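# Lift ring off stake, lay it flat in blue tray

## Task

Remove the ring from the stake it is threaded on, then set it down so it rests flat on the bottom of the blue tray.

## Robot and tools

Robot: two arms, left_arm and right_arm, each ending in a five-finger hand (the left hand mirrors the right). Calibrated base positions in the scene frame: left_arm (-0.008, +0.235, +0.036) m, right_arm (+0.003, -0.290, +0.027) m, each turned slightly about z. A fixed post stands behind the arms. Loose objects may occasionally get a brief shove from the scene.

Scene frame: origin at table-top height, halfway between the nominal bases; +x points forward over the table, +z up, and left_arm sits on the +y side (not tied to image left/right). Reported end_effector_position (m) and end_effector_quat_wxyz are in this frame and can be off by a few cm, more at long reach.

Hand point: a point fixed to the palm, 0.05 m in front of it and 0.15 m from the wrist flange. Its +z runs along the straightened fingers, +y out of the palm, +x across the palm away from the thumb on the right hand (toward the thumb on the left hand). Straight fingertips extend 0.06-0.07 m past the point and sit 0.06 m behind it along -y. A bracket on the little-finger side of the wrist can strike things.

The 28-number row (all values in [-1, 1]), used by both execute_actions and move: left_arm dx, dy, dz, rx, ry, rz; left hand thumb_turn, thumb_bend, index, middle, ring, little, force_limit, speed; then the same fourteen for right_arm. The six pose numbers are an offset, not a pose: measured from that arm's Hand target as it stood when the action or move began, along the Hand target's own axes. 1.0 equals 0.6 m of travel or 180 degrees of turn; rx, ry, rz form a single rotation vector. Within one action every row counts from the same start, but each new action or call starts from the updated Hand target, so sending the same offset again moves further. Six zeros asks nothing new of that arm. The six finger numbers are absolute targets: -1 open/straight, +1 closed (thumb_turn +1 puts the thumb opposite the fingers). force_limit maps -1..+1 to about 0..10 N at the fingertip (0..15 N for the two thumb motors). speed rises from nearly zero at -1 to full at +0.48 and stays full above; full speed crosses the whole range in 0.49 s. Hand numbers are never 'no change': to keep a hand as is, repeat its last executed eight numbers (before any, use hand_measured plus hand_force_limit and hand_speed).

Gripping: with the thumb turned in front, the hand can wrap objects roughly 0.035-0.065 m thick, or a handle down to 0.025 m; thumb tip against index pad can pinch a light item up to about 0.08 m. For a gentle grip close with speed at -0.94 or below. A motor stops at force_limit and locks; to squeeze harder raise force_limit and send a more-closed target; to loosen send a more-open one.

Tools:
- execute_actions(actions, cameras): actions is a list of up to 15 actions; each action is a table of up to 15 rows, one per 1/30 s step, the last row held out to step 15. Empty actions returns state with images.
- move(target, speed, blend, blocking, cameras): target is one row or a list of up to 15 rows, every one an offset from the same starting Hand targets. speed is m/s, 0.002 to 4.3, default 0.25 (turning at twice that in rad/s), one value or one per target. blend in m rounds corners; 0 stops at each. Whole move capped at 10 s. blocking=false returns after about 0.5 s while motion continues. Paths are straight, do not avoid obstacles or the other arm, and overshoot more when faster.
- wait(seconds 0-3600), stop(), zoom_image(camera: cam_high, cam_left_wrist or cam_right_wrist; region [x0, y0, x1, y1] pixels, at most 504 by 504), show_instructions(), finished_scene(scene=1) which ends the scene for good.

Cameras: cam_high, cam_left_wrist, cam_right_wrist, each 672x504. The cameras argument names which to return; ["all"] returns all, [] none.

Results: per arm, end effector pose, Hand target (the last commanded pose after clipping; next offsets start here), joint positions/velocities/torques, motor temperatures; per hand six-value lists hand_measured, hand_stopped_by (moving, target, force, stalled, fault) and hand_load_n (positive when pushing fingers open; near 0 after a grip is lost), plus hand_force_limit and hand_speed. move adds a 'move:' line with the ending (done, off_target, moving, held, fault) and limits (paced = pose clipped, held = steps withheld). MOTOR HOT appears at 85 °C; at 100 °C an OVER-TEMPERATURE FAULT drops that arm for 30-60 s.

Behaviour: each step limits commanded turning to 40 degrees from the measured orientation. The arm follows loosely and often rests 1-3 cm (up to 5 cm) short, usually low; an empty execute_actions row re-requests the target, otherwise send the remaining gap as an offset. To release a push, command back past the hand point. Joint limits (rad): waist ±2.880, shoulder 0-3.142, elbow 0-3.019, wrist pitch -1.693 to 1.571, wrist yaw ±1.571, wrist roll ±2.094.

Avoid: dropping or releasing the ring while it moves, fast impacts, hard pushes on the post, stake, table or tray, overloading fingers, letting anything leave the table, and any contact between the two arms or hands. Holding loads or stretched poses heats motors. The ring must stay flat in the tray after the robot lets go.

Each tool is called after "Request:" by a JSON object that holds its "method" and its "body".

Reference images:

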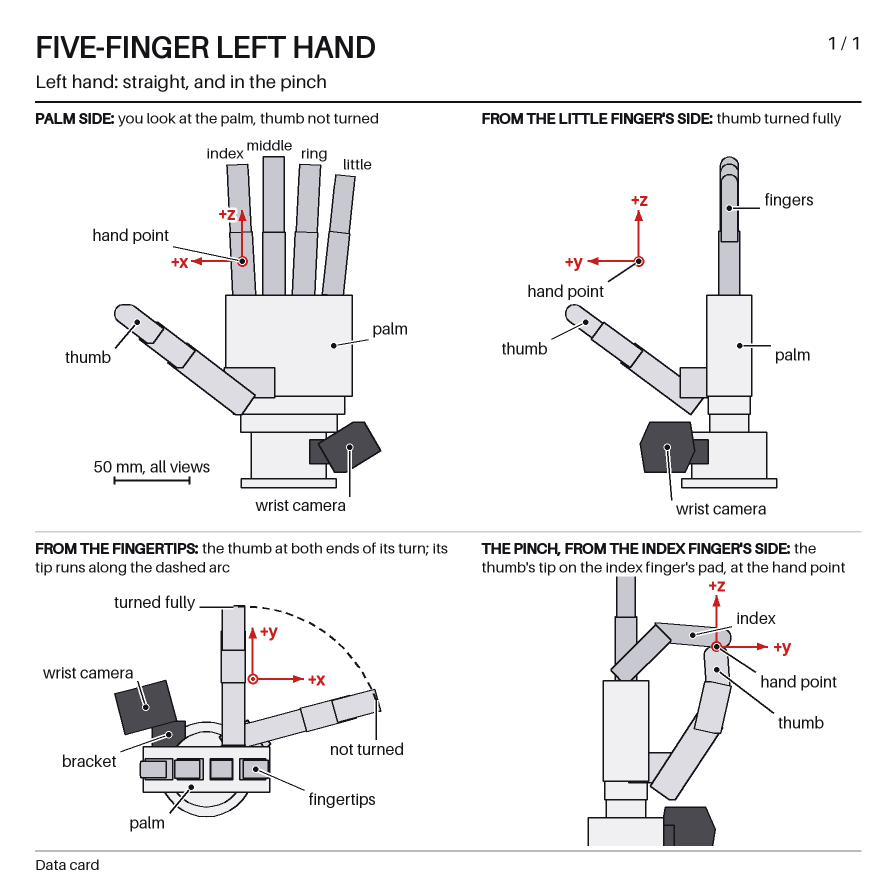

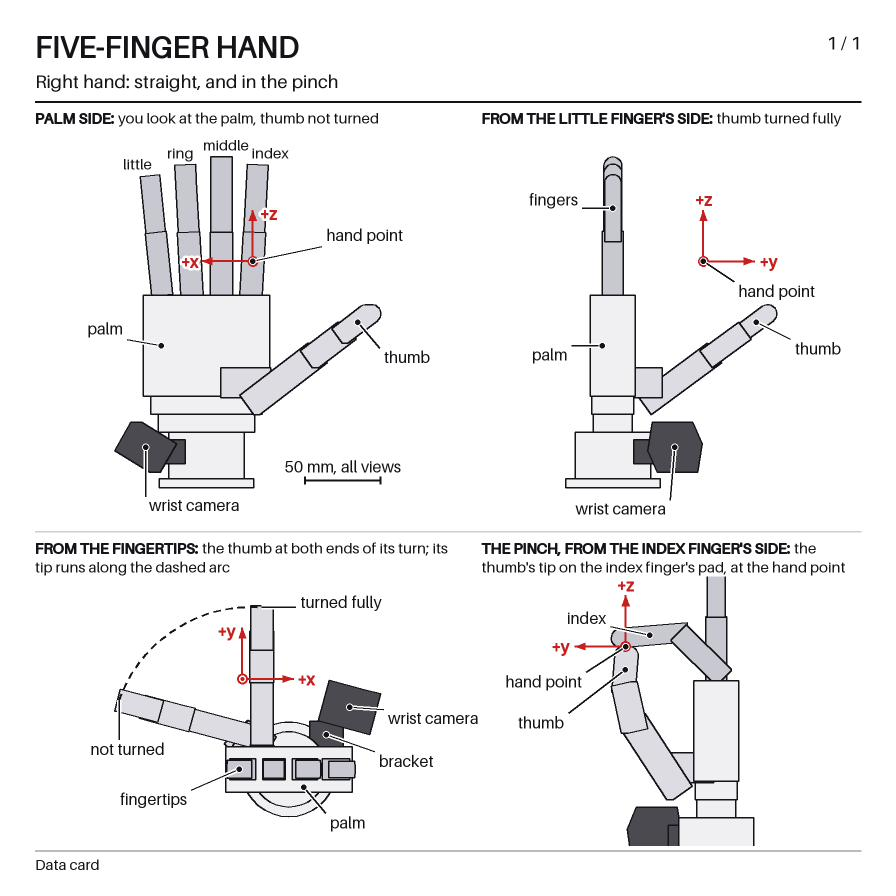

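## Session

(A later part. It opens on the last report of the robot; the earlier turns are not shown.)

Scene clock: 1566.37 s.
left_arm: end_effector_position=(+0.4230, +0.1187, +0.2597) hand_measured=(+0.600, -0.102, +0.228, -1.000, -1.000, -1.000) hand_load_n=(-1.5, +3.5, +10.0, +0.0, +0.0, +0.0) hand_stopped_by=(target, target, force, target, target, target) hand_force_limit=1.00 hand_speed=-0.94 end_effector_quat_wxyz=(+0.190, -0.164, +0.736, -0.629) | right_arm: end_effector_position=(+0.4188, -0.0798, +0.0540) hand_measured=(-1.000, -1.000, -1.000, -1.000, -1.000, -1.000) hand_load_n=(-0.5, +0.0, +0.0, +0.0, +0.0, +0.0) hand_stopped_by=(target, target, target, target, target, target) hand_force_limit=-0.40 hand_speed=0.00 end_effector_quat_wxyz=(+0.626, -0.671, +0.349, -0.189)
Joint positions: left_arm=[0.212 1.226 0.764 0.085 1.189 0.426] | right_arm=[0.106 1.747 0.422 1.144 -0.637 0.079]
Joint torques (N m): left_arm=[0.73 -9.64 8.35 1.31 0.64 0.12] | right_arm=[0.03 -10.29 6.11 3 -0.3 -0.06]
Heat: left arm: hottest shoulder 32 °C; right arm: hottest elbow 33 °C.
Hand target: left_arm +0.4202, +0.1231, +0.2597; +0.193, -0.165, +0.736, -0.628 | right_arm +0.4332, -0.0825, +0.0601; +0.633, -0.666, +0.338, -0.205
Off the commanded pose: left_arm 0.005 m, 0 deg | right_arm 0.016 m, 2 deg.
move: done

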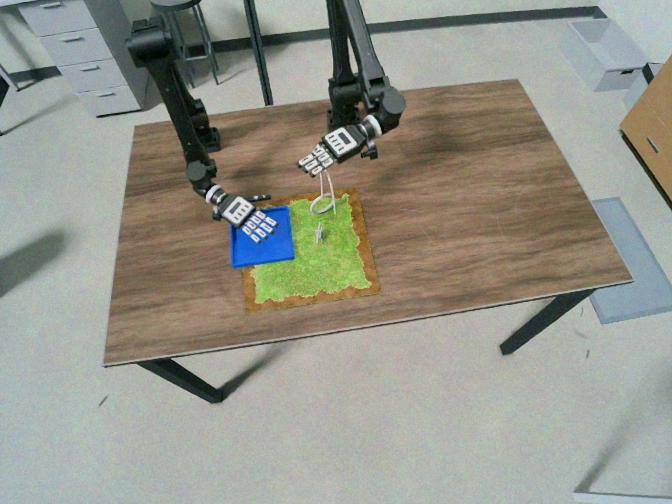

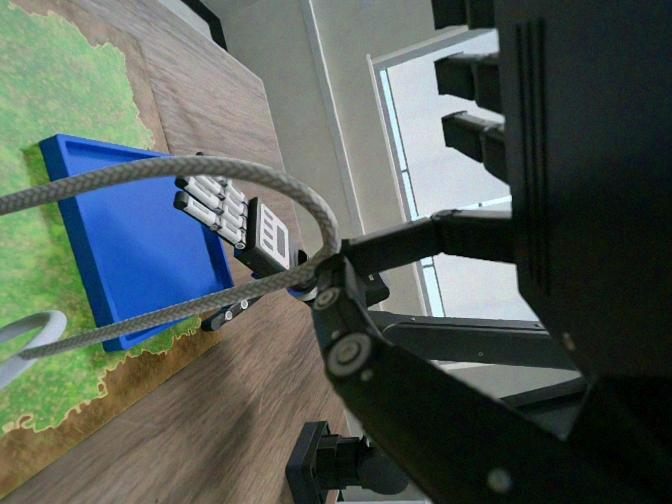

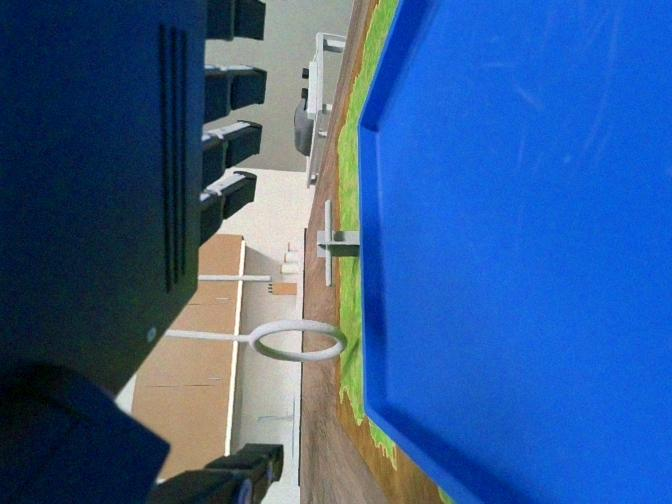

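Request:
{"method": "move", "body": {"target": [[-0.0128,-0.1647,-0.0230,0,0,0,0.6,-0.1,0.24,-1,-1,-1,1.0,-0.94,-0.0310,-0.1963,-0.0231,0,0,0,-1,-1,-1,-1,-1,-1,-0.4,0],[-0.0128,-0.1647,-0.0230,0,0,0,0.6,-0.1,0.24,-1,-1,-1,1.0,-0.94,-0.0305,-0.1872,-0.3902,0,0,0,-1,-1,-1,-1,-1,-1,-0.4,0]], "speed": [0.05,0.12], "blend": 0.01, "cameras": ["cam_high","cam_left_wrist","cam_right_wrist"]}}

Scene clock: 1574.43 s.
left_arm: end_effector_position=(+0.4113, +0.1171, +0.3324) hand_measured=(+0.600, -0.102, +0.228, -1.000, -1.000, -1.000) hand_load_n=(-1.5, +3.5, +9.5, +0.0, +0.0, +0.0) hand_stopped_by=(target, target, force, target, target, target) hand_force_limit=1.00 hand_speed=-0.94 end_effector_quat_wxyz=(+0.169, -0.182, +0.738, -0.627) | right_arm: end_effector_position=(+0.2727, -0.2317, +0.1897) hand_measured=(-1.000, -1.000, -1.000, -1.000, -1.000, -1.000) hand_load_n=(-0.5, +0.0, +0.0, +0.0, +0.0, +0.0) hand_stopped_by=(target, target, target, target, target, target) hand_force_limit=-0.40 hand_speed=0.00 end_effector_quat_wxyz=(+0.636, -0.663, +0.346, -0.189)
Joint positions: left_arm=[0.213 1.13 0.909 -0.213 1.189 0.428] | right_arm=[-0.599 0.745 0.304 -0.063 -1.322 -0.299]
Joint torques (N m): left_arm=[0.62 -8.88 13.79 1.42 0.71 0.08] | right_arm=[0.73 -1.96 11.85 1.29 -0.47 -0.04]
Heat: left arm: hottest elbow 33 °C; right arm: hottest elbow 33 °C.
Hand target: left_arm +0.4201, +0.1231, +0.3598; +0.193, -0.165, +0.736, -0.627 | right_arm +0.2781, -0.2377, +0.2001; +0.633, -0.666, +0.338, -0.205
Off the commanded pose: left_arm 0.029 m, 3 deg | right_arm 0.013 m, 2 deg.
move: off_target (left_arm, right_arm)

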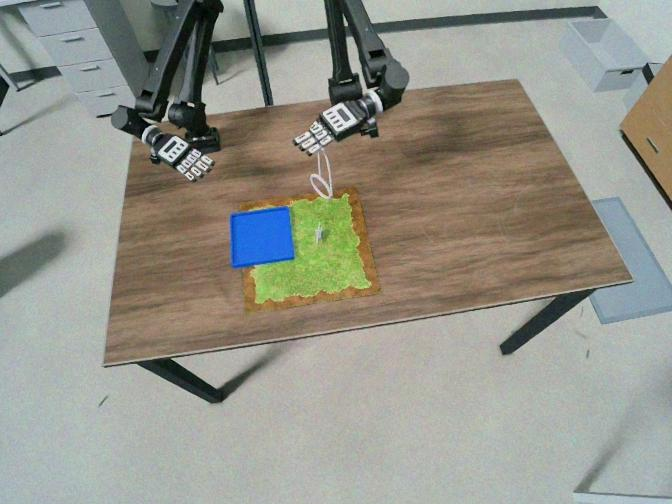

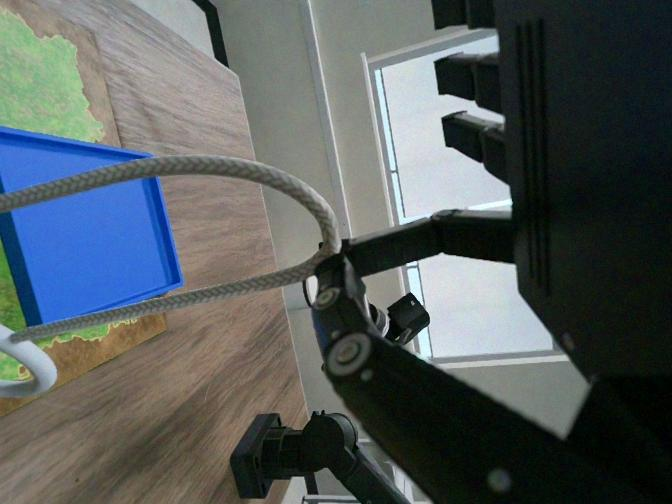

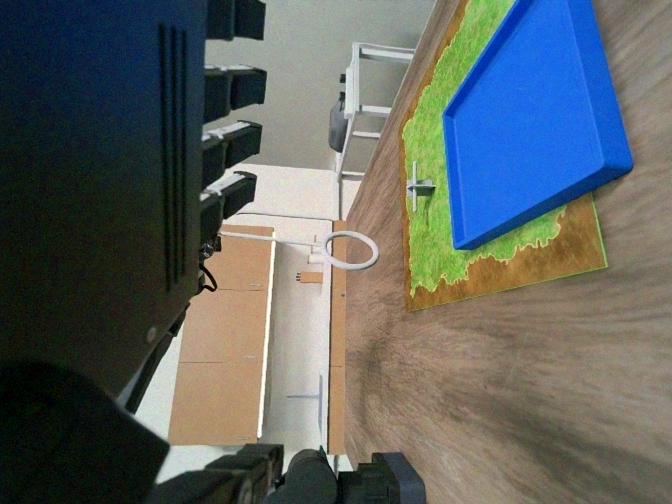

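Request:
{"method": "move", "body": {"target": [0.1287,-0.0556,0.3301,0,0,0,0.6,-0.1,0.24,-1,-1,-1,1.0,-0.94,0,0,0,0,0,0,-1,-1,-1,-1,-1,-1,-0.4,0], "speed": 0.07, "cameras": ["cam_high","cam_left_wrist","cam_right_wrist"]}}

Request:
{"method": "zoom_image", "body": {"camera": "cam_high", "region": [210, 140, 350, 290]}}

Request:
{"method": "zoom_image", "body": {"camera": "cam_right_wrist", "region": [250, 0, 650, 300]}}

Scene clock: 1579.30 s.
left_arm: end_effector_position=(+0.4383, -0.0788, +0.3307) hand_measured=(+0.600, -0.102, +0.228, -1.000, -1.000, -1.000) hand_load_n=(-1.5, +4.0, +10.0, +0.0, +0.0, +0.0) hand_stopped_by=(target, target, force, target, target, target) hand_force_limit=1.00 hand_speed=-0.94 end_effector_quat_wxyz=(+0.182, -0.178, +0.748, -0.612) | right_arm: end_effector_position=(+0.2728, -0.2318, +0.1896) hand_measured=(-1.000, -1.000, -1.000, -1.000, -1.000, -1.000) hand_load_n=(-0.5, +0.0, +0.0, +0.0, +0.0, +0.0) hand_stopped_by=(target, target, target, target, target, target) hand_force_limit=-0.40 hand_speed=0.00 end_effector_quat_wxyz=(+0.636, -0.663, +0.346, -0.190)
Joint positions: left_arm=[-0.305 1.252 0.98 0.035 0.673 0.205] | right_arm=[-0.599 0.745 0.304 -0.063 -1.322 -0.302]
Joint torques (N m): left_arm=[-0.79 -9.35 14.38 2.95 0.21 -0.13] | right_arm=[0.32 -1.61 11.97 1.05 -0.43 -0.05]
Motor temperatures (°C): left_arm=[28 31 34 27 29 24] | right_arm=[26 32 34 29 28 27]
Heat: left arm: hottest elbow 34 °C; right arm: hottest elbow 34 °C.
Hand target: left_arm +0.4504, -0.0898, +0.3595; +0.193, -0.165, +0.736, -0.627 | right_arm +0.2781, -0.2377, +0.2001; +0.632, -0.666, +0.338, -0.205
Off the commanded pose: left_arm 0.033 m, 3 deg | right_arm 0.013 m, 2 deg.
move: off_target (left_arm)

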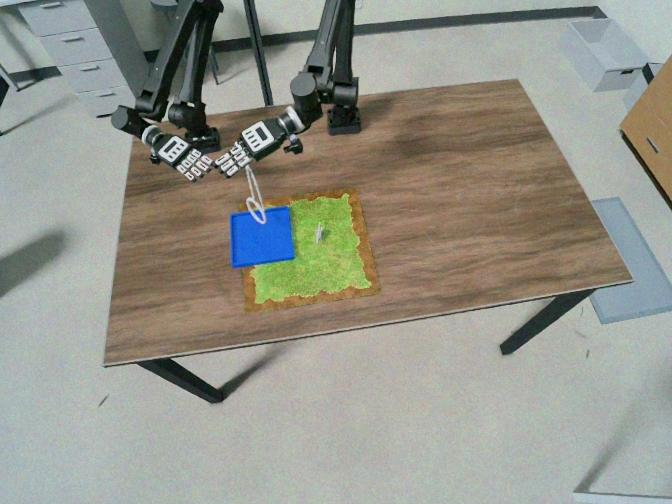

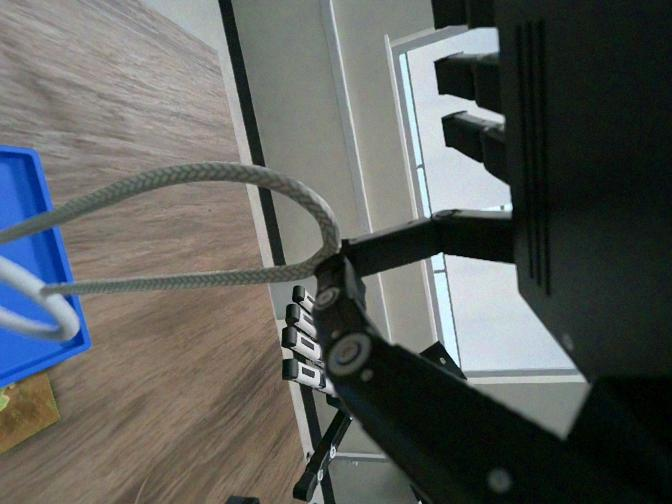

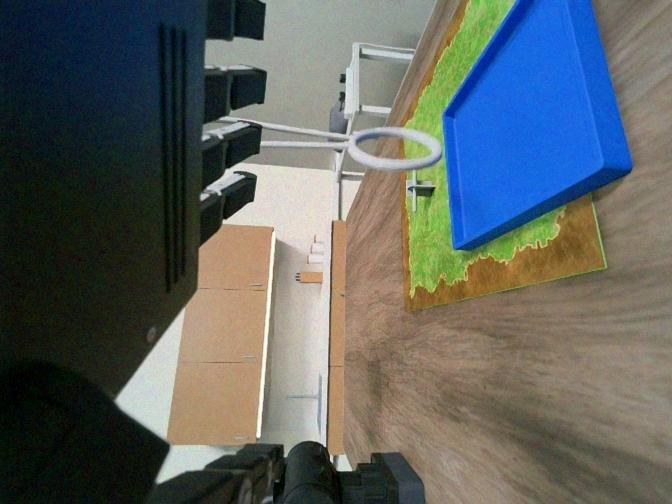

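Scaled by 3.360 from the camera's image (finer frame: 960x720).

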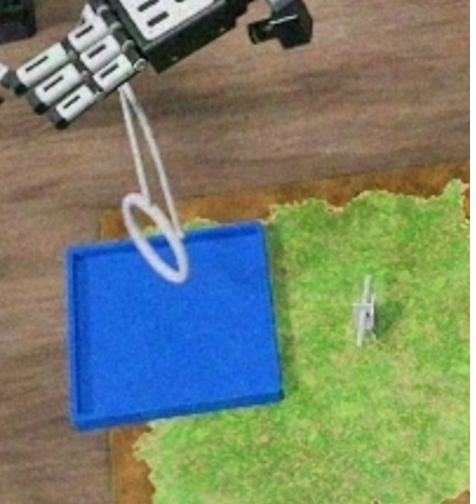

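Scaled by 1.260 from the camera's image (finer frame: 960x720).

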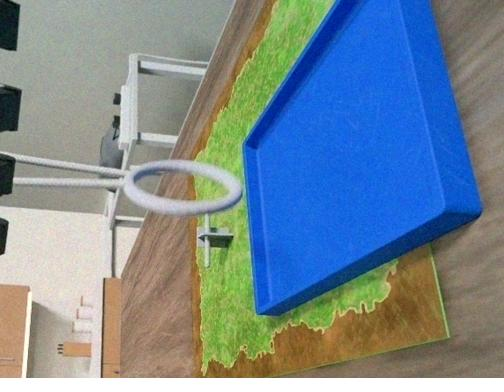

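Request:
{"method": "move", "body": {"target": [-0.0065,0.1592,-0.0486,0,0,0,0.6,-0.1,0.24,-1,-1,-1,1.0,-0.94,0,0,0,0,0,0,-1,-1,-1,-1,-1,-1,-0.4,0], "speed": 0.06, "cameras": ["cam_high","cam_left_wrist","cam_right_wrist"]}}

Request:
{"method": "zoom_image", "body": {"camera": "cam_high", "region": [210, 140, 350, 290]}}

Request:
{"method": "zoom_image", "body": {"camera": "cam_right_wrist", "region": [300, 0, 650, 260]}}

Scene clock: 1584.33 s.
left_arm: end_effector_position=(+0.4345, -0.0526, +0.2739) hand_measured=(+0.600, -0.102, +0.228, -1.000, -1.000, -1.000) hand_load_n=(-1.5, +3.5, +10.0, +0.0, +0.0, -0.5) hand_stopped_by=(target, target, force, target, target, target) hand_force_limit=1.00 hand_speed=-0.94 end_effector_quat_wxyz=(+0.188, -0.165, +0.737, -0.628) | right_arm: end_effector_position=(+0.2728, -0.2318, +0.1896) hand_measured=(-1.000, -1.000, -1.000, -1.000, -1.000, -1.000) hand_load_n=(+0.0, +0.0, +0.0, +0.0, +0.0, +0.0) hand_stopped_by=(target, target, target, target, target, target) hand_force_limit=-0.40 hand_speed=0.00 end_effector_quat_wxyz=(+0.636, -0.663, +0.346, -0.190)
Joint positions: left_arm=[-0.238 1.283 0.817 0.272 0.755 0.204] | right_arm=[-0.599 0.745 0.304 -0.063 -1.322 -0.302]
Joint torques (N m): left_arm=[0.38 -9.23 8.81 2.92 0.35 0.07] | right_arm=[0.38 -2.02 12.11 1.05 -0.5 -0.06]
Heat: left arm: hottest elbow 34 °C; right arm: hottest elbow 34 °C.
Hand target: left_arm +0.4392, -0.0480, +0.2693; +0.193, -0.165, +0.736, -0.627 | right_arm +0.2781, -0.2377, +0.2001; +0.632, -0.666, +0.338, -0.205
Off the commanded pose: left_arm 0.008 m, 1 deg | right_arm 0.013 m, 2 deg.
move: done

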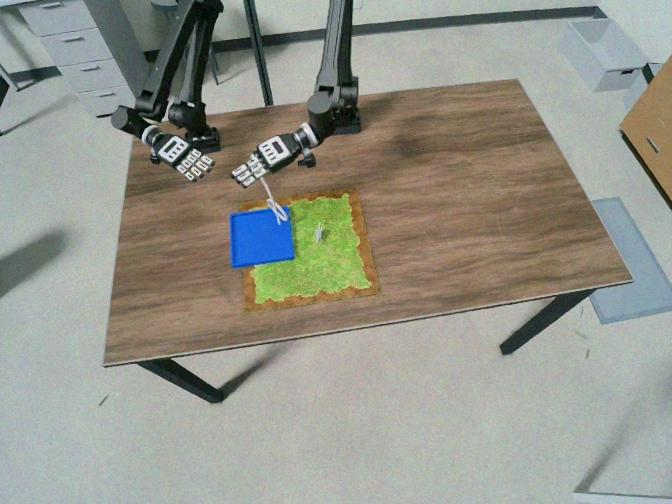

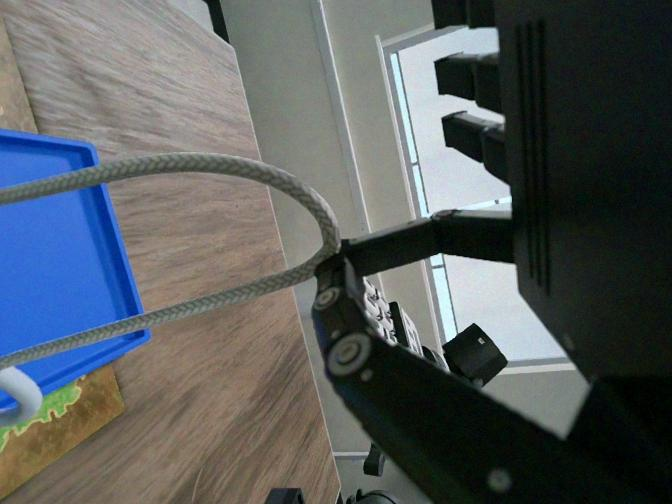

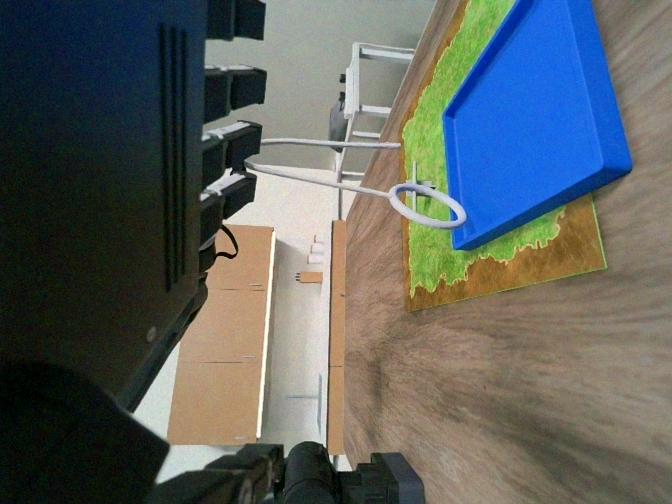

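Scaled by 3.360 from the camera's image (finer frame: 960x720).

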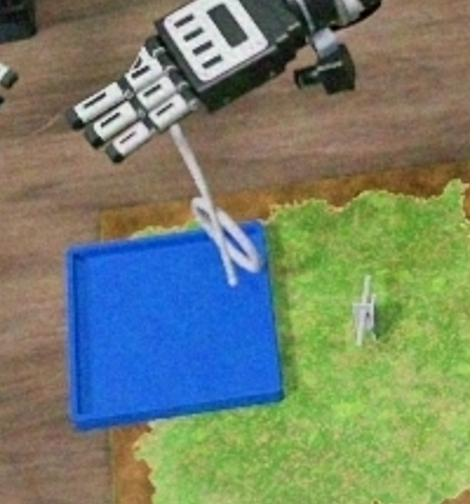

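Scaled by 1.440 from the camera's image (finer frame: 960x720).

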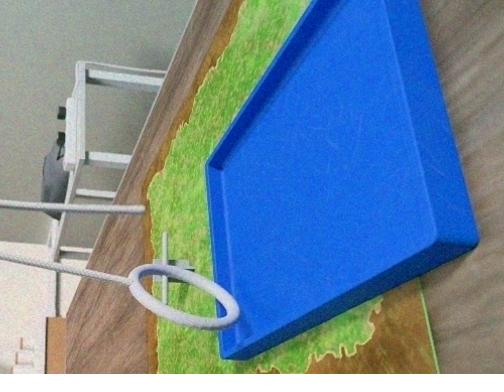

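Request:
{"method": "move", "body": {"target": [-0.0001,0.0133,0.0510,0,0,0,0.6,-0.1,0.24,-1,-1,-1,1.0,-0.94,0,0,0,0,0,0,-1,-1,-1,-1,-1,-1,-0.4,0], "speed": 0.04, "cameras": ["cam_high","cam_right_wrist"]}}

Request:
{"method": "zoom_image", "body": {"camera": "cam_high", "region": [210, 140, 350, 290]}}

Request:
{"method": "zoom_image", "body": {"camera": "cam_right_wrist", "region": [370, 120, 530, 280]}}

Scene clock: 1586.67 s.
left_arm: end_effector_position=(+0.4468, -0.0641, +0.2481) hand_measured=(+0.600, -0.102, +0.228, -1.000, -1.000, -1.000) hand_load_n=(-2.0, +3.5, +10.0, +0.0, +0.0, +0.0) hand_stopped_by=(target, target, force, target, target, target) hand_force_limit=1.00 hand_speed=-0.94 end_effector_quat_wxyz=(+0.190, -0.174, +0.740, -0.621) | right_arm: end_effector_position=(+0.2728, -0.2318, +0.1896) hand_measured=(-1.000, -1.000, -1.000, -1.000, -1.000, -1.000) hand_load_n=(-0.5, +0.0, +0.0, +0.0, -0.5, -0.5) hand_stopped_by=(target, target, target, target, target, target) hand_force_limit=-0.40 hand_speed=0.00 end_effector_quat_wxyz=(+0.636, -0.663, +0.346, -0.190)
Joint positions: left_arm=[-0.263 1.354 0.817 0.329 0.713 0.204] | right_arm=[-0.599 0.745 0.304 -0.063 -1.322 -0.302]
Joint torques (N m): left_arm=[-0.85 -9.58 11.29 2.71 0.19 -0.04] | right_arm=[0.21 -1.61 12.12 1.09 -0.51 -0.04]
Heat: left arm: hottest elbow 34 °C; right arm: hottest elbow 34 °C.
Hand target: left_arm +0.4543, -0.0729, +0.2573; +0.193, -0.165, +0.736, -0.627 | right_arm +0.2781, -0.2377, +0.2001; +0.632, -0.666, +0.338, -0.205
Off the commanded pose: left_arm 0.015 m, 1 deg | right_arm 0.013 m, 2 deg.
move: off_target (left_arm)

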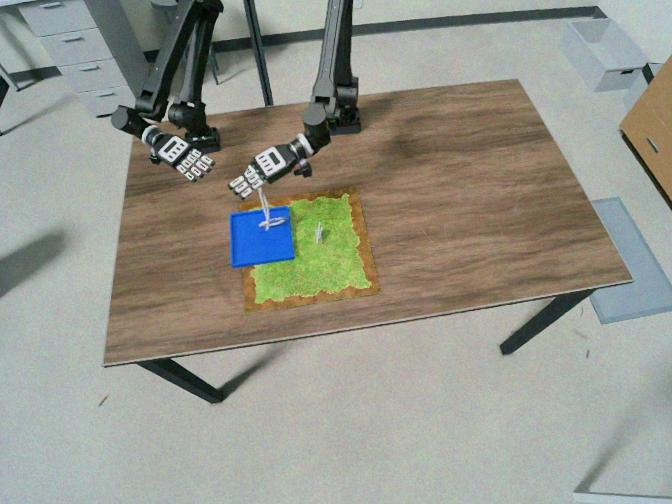

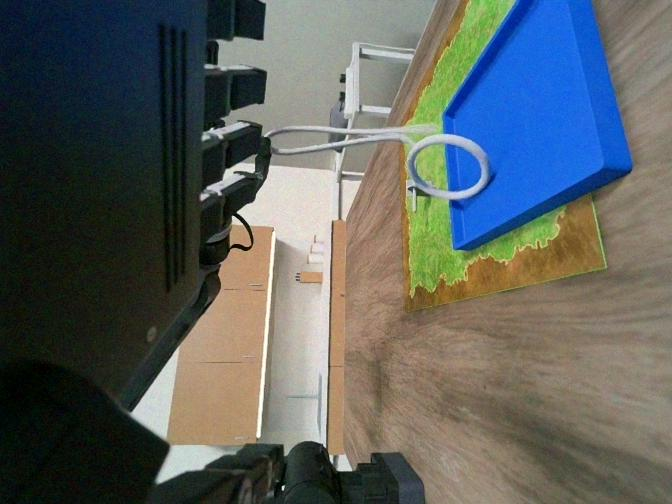

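Scaled by 3.360 from the camera's image (finer frame: 960x720).

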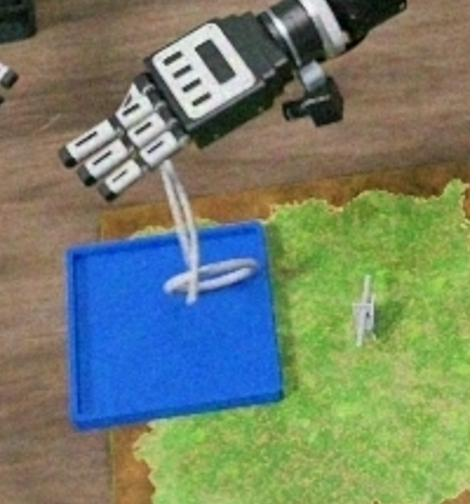

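Scaled by 3.150 from the camera's image (finer frame: 960x720).

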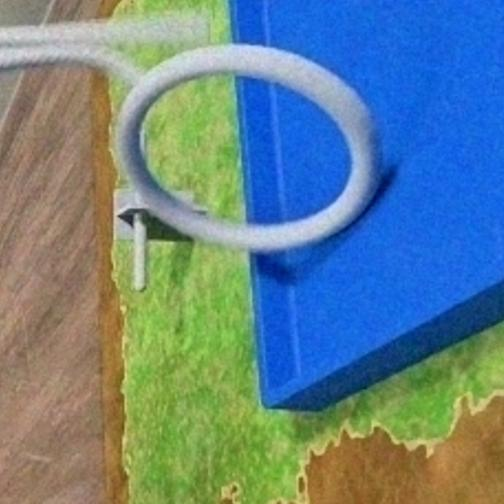

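Request:
{"method": "move", "body": {"target": [0.0227,-0.0276,0.0403,0,0,0,0.6,-0.1,0.24,-1,-1,-1,1.0,-0.94,0,0,0,0,0,0,-1,-1,-1,-1,-1,-1,-0.4,0], "speed": 0.04, "cameras": ["cam_high","cam_right_wrist"]}}

Request:
{"method": "zoom_image", "body": {"camera": "cam_high", "region": [220, 170, 320, 270]}}

Request:
{"method": "zoom_image", "body": {"camera": "cam_right_wrist", "region": [370, 80, 570, 280]}}

Scene clock: 1589.47 s.
left_arm: end_effector_position=(+0.4456, -0.0922, +0.2563) hand_measured=(+0.600, -0.102, +0.228, -1.000, -1.000, -1.000) hand_load_n=(-1.5, +3.5, +9.5, +0.0, +0.0, +0.0) hand_stopped_by=(target, target, force, target, target, target) hand_force_limit=1.00 hand_speed=-0.94 end_effector_quat_wxyz=(+0.195, -0.169, +0.740, -0.621) | right_arm: end_effector_position=(+0.2728, -0.2318, +0.1896) hand_measured=(-1.000, -1.000, -1.000, -1.000, -1.000, -1.000) hand_load_n=(-0.5, +0.0, +0.0, -0.5, -0.5, +0.0) hand_stopped_by=(target, target, target, target, target, target) hand_force_limit=-0.40 hand_speed=0.00 end_effector_quat_wxyz=(+0.636, -0.663, +0.346, -0.190)
Joint positions: left_arm=[-0.329 1.364 0.846 0.326 0.648 0.197] | right_arm=[-0.599 0.745 0.304 -0.063 -1.322 -0.302]
Joint torques (N m): left_arm=[-0.67 -9.88 12.56 1.88 0.14 -0.12] | right_arm=[0.73 -1.44 12.15 1.09 -0.51 -0.07]
Heat: left arm: hottest elbow 34 °C; right arm: hottest elbow 34 °C.
Hand target: left_arm +0.4545, -0.1029, +0.2693; +0.193, -0.165, +0.736, -0.627 | right_arm +0.2781, -0.2377, +0.2001; +0.632, -0.666, +0.338, -0.205
Off the commanded pose: left_arm 0.019 m, 1 deg | right_arm 0.013 m, 2 deg.
move: off_target (left_arm)

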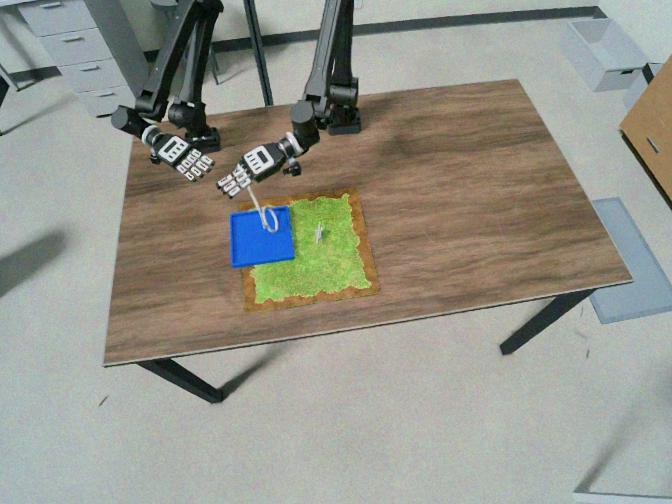

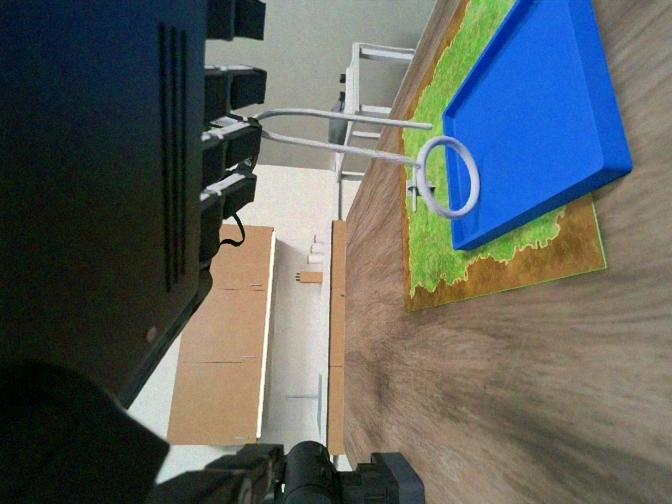

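Scaled by 5.040 from the camera's image (finer frame: 960x720).

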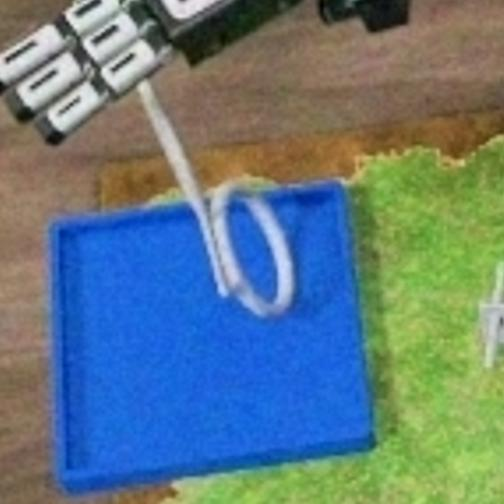

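Scaled by 2.520 from the camera's image (finer frame: 960x720).

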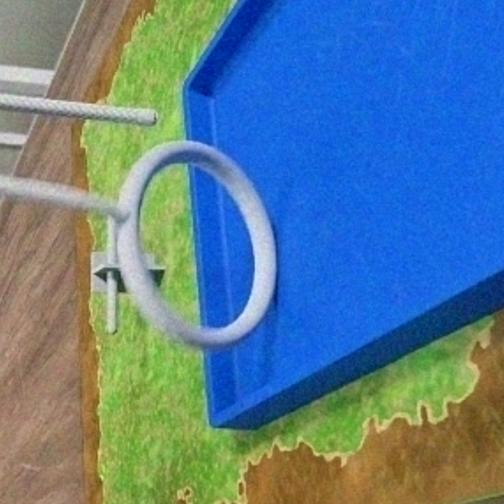

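Request:
{"method": "wait", "body": {"seconds": 2, "cameras": ["cam_high","cam_right_wrist"]}}

Request:
{"method": "zoom_image", "body": {"camera": "cam_high", "region": [220, 170, 320, 270]}}

Request:
{"method": "zoom_image", "body": {"camera": "cam_right_wrist", "region": [370, 80, 570, 280]}}

Scene clock: 1592.03 s.
left_arm: end_effector_position=(+0.4456, -0.0922, +0.2563) hand_measured=(+0.600, -0.102, +0.228, -1.000, -1.000, -1.000) hand_load_n=(-2.0, +3.5, +10.0, +0.0, -0.5, -0.5) hand_stopped_by=(target, target, force, target, target, target) hand_force_limit=1.00 hand_speed=-0.94 end_effector_quat_wxyz=(+0.195, -0.169, +0.740, -0.621) | right_arm: end_effector_position=(+0.2728, -0.2318, +0.1896) hand_measured=(-1.000, -1.000, -1.000, -1.000, -1.000, -1.000) hand_load_n=(-0.5, +0.0, +0.0, +0.0, +0.0, +0.0) hand_stopped_by=(target, target, target, target, target, target) hand_force_limit=-0.40 hand_speed=0.00 end_effector_quat_wxyz=(+0.636, -0.663, +0.346, -0.190)
Joint positions: left_arm=[-0.329 1.364 0.846 0.326 0.648 0.196] | right_arm=[-0.599 0.745 0.304 -0.063 -1.322 -0.302]
Joint torques (N m): left_arm=[-1.14 -10.05 12.64 1.85 0.13 -0.13] | right_arm=[0.56 -1.38 12.01 1.07 -0.46 -0.1]
Heat: left arm: hottest elbow 34 °C; right arm: hottest elbow 35 °C.
Hand target: left_arm +0.4545, -0.1029, +0.2693; +0.193, -0.165, +0.736, -0.627 | right_arm +0.2781, -0.2377, +0.2001; +0.632, -0.666, +0.338, -0.205
Off the commanded pose: left_arm 0.019 m, 1 deg | right_arm 0.013 m, 2 deg.
wait: 2.00 s; at rest from the start

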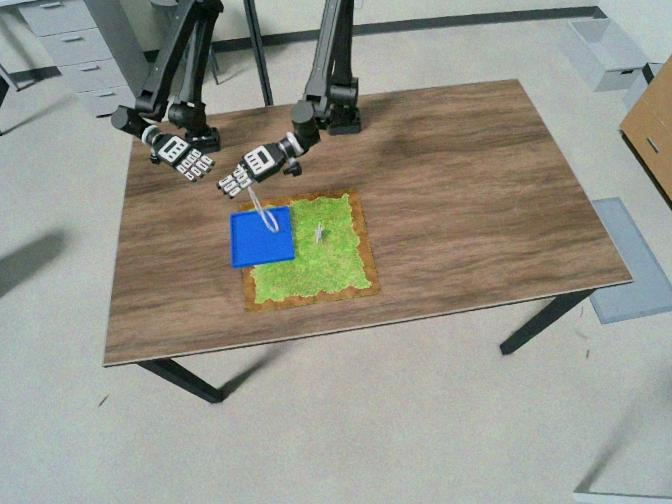

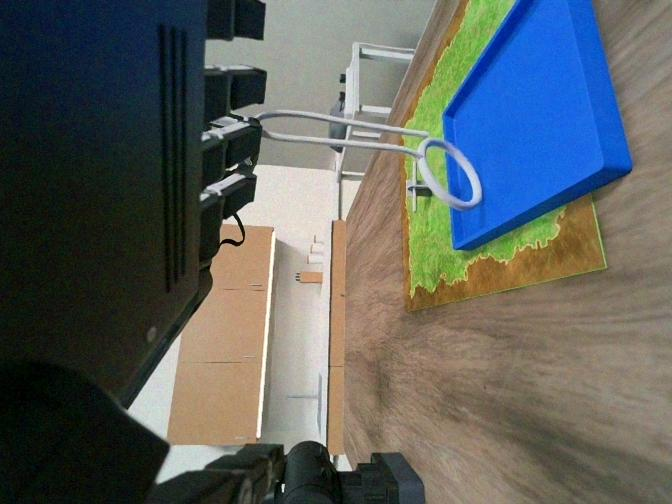

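Scaled by 5.040 from the camera's image (finer frame: 960x720).

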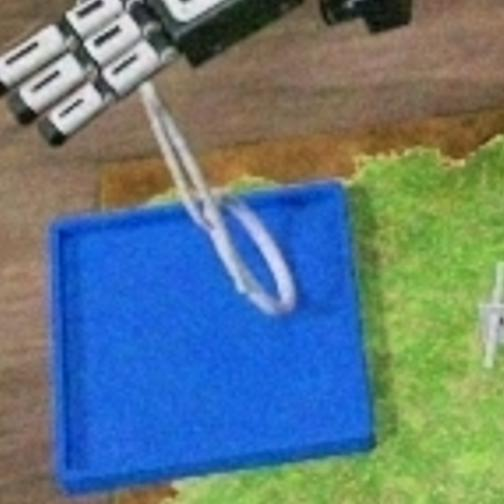

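Scaled by 2.520 from the camera's image (finer frame: 960x720).

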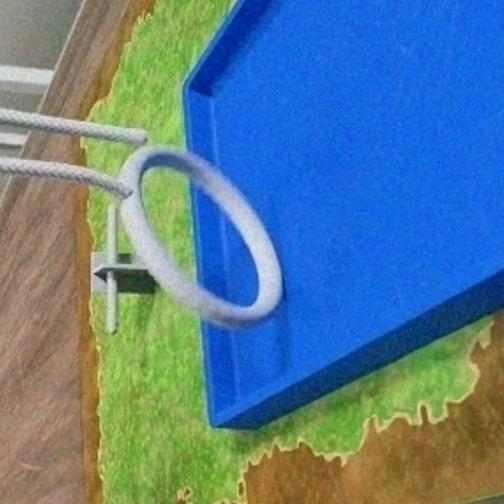

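Request:
{"method": "wait", "body": {"seconds": 0.5, "cameras": ["all"]}}

Request:
{"method": "zoom_image", "body": {"camera": "cam_right_wrist", "region": [370, 80, 570, 280]}}

Request:
{"method": "zoom_image", "body": {"camera": "cam_high", "region": [220, 170, 320, 270]}}

Scene clock: 1594.40 s.
left_arm: end_effector_position=(+0.4456, -0.0922, +0.2563) hand_measured=(+0.600, -0.102, +0.228, -1.000, -1.000, -1.000) hand_load_n=(-1.5, +3.5, +10.0, +0.0, +0.0, +0.0) hand_stopped_by=(target, target, force, target, target, target) hand_force_limit=1.00 hand_speed=-0.94 end_effector_quat_wxyz=(+0.195, -0.169, +0.740, -0.621) | right_arm: end_effector_position=(+0.2728, -0.2318, +0.1896) hand_measured=(-1.000, -1.000, -1.000, -1.000, -1.000, -1.000) hand_load_n=(+0.0, +0.0, +0.0, +0.0, -0.5, +0.0) hand_stopped_by=(target, target, target, target, target, target) hand_force_limit=-0.40 hand_speed=0.00 end_effector_quat_wxyz=(+0.636, -0.663, +0.346, -0.190)
Joint positions: left_arm=[-0.329 1.364 0.846 0.326 0.648 0.196] | right_arm=[-0.599 0.745 0.304 -0.063 -1.322 -0.302]
Joint torques (N m): left_arm=[-0.97 -9.82 12.63 1.89 0.15 -0.11] | right_arm=[-0.03 -1.44 12.19 0.98 -0.51 -0.05]
Heat: left arm: hottest elbow 34 °C; right arm: hottest elbow 35 °C.
Hand target: left_arm +0.4545, -0.1029, +0.2693; +0.193, -0.165, +0.736, -0.627 | right_arm +0.2781, -0.2377, +0.2001; +0.632, -0.666, +0.338, -0.205
Off the commanded pose: left_arm 0.019 m, 1 deg | right_arm 0.013 m, 2 deg.
wait: 0.50 s; at rest from the start

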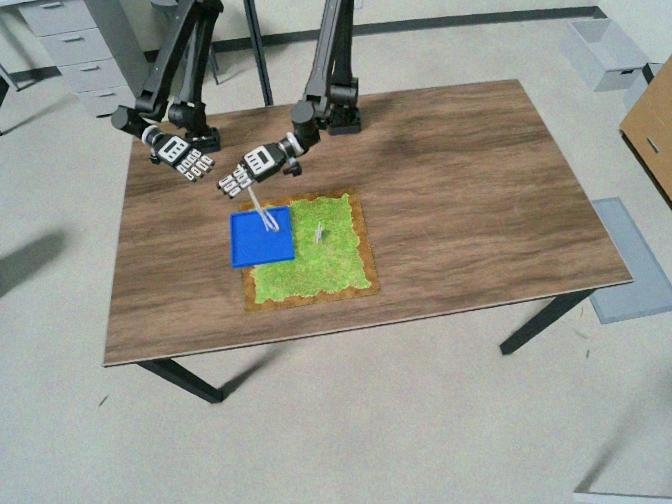

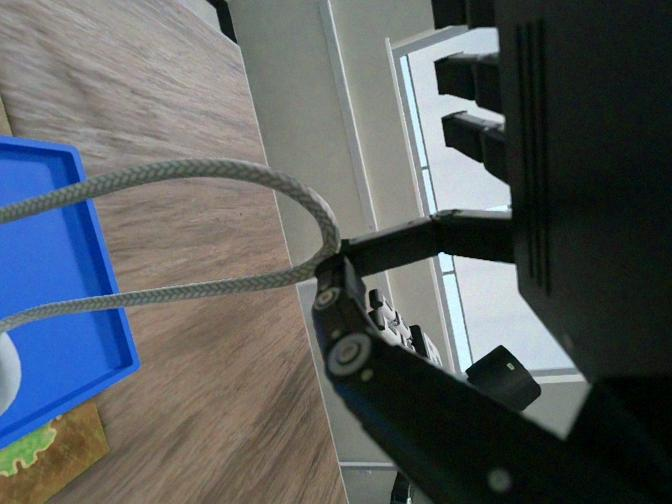

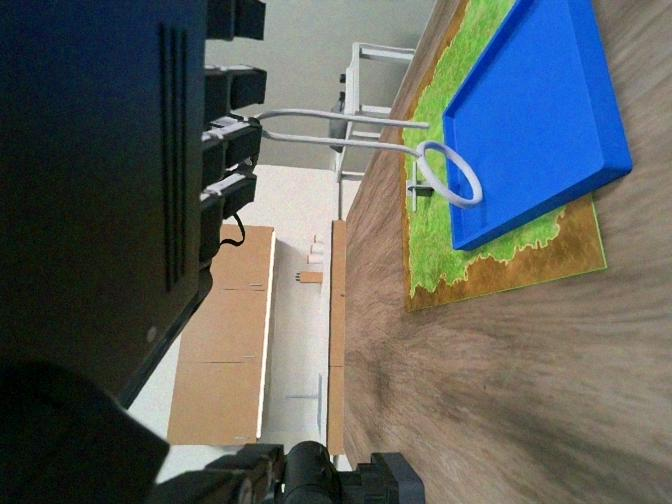

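Scaled by 2.520 from the camera's image (finer frame: 960x720).

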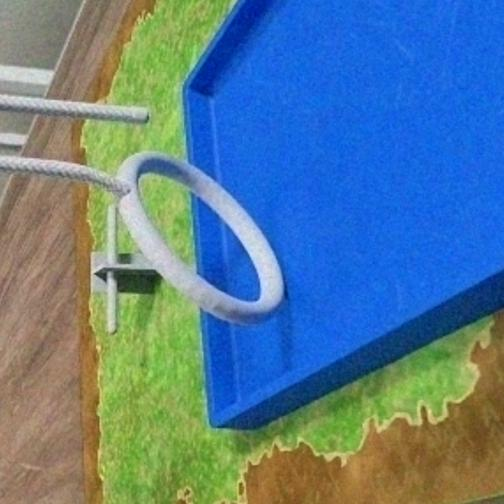

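Scaled by 5.040 from the camera's image (finer frame: 960x720).

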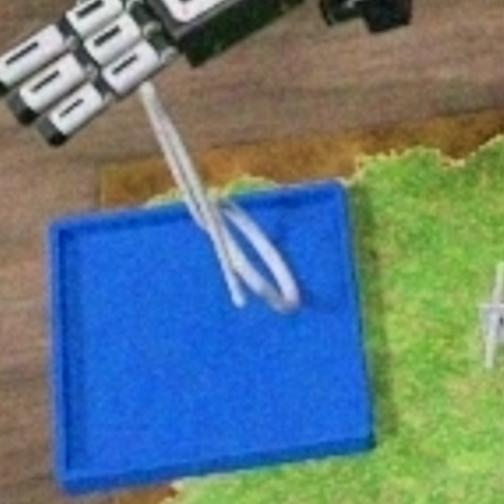

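Request:
{"method": "move", "body": {"target": [0.0019,0.0301,0.0374,0,0,0,0.6,-0.1,0.24,-1,-1,-1,1.0,-0.94,0,0,0,0,0,0,-1,-1,-1,-1,-1,-1,-0.4,0], "speed": 0.04, "cameras": ["cam_high","cam_right_wrist"]}}

Request:
{"method": "zoom_image", "body": {"camera": "cam_right_wrist", "region": [370, 80, 570, 280]}}

Request:
{"method": "zoom_image", "body": {"camera": "cam_high", "region": [220, 170, 320, 270]}}

Scene clock: 1597.10 s.
left_arm: end_effector_position=(+0.4528, -0.1073, +0.2320) hand_measured=(+0.600, -0.102, +0.228, -1.000, -1.000, -1.000) hand_load_n=(-1.5, +3.5, +10.0, +0.0, +0.0, +0.0) hand_stopped_by=(target, target, force, target, target, target) hand_force_limit=1.00 hand_speed=-0.94 end_effector_quat_wxyz=(+0.188, -0.174, +0.745, -0.616) | right_arm: end_effector_position=(+0.2728, -0.2318, +0.1896) hand_measured=(-1.000, -1.000, -1.000, -1.000, -1.000, -1.000) hand_load_n=(-0.5, +0.0, +0.0, +0.0, +0.0, +0.0) hand_stopped_by=(target, target, target, target, target, target) hand_force_limit=-0.40 hand_speed=0.00 end_effector_quat_wxyz=(+0.636, -0.663, +0.346, -0.190)
Joint positions: left_arm=[-0.355 1.434 0.856 0.368 0.623 0.191] | right_arm=[-0.599 0.745 0.304 -0.063 -1.322 -0.302]
Joint torques (N m): left_arm=[-1.03 -10.58 12.42 2.82 0.12 -0.12] | right_arm=[0.67 -1.49 12.11 1.1 -0.43 -0.08]
Heat: left arm: hottest elbow 34 °C; right arm: hottest elbow 35 °C.
Hand target: left_arm +0.4645, -0.1199, +0.2483; +0.193, -0.165, +0.736, -0.628 | right_arm +0.2781, -0.2377, +0.2001; +0.632, -0.666, +0.338, -0.205
Off the commanded pose: left_arm 0.024 m, 2 deg | right_arm 0.013 m, 2 deg.
move: off_target (left_arm)

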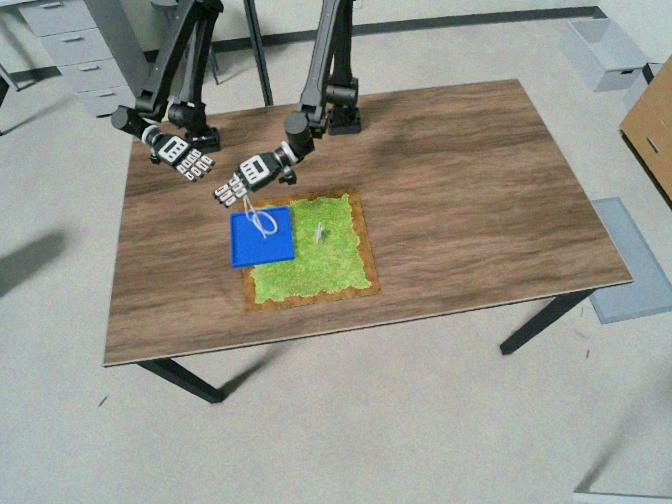

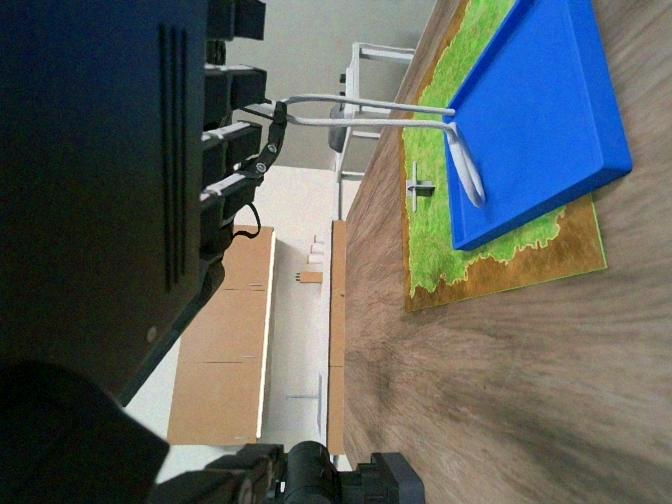

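Scaled by 2.520 from the camera's image (finer frame: 960x720).

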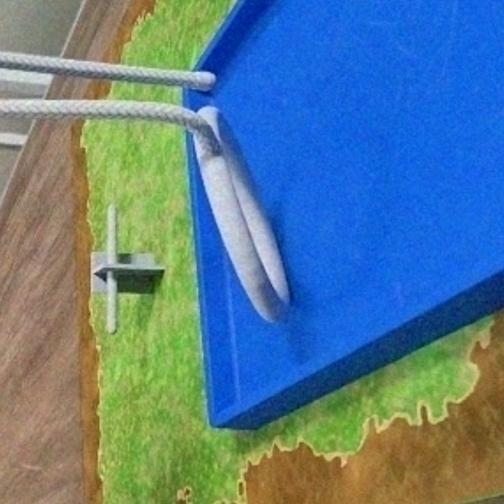

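Scaled by 5.040 from the camera's image (finer frame: 960x720).

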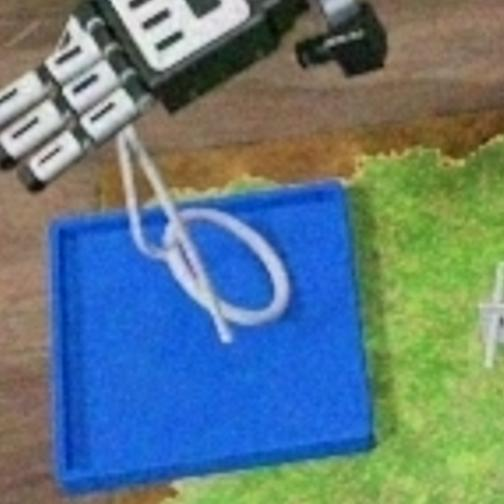

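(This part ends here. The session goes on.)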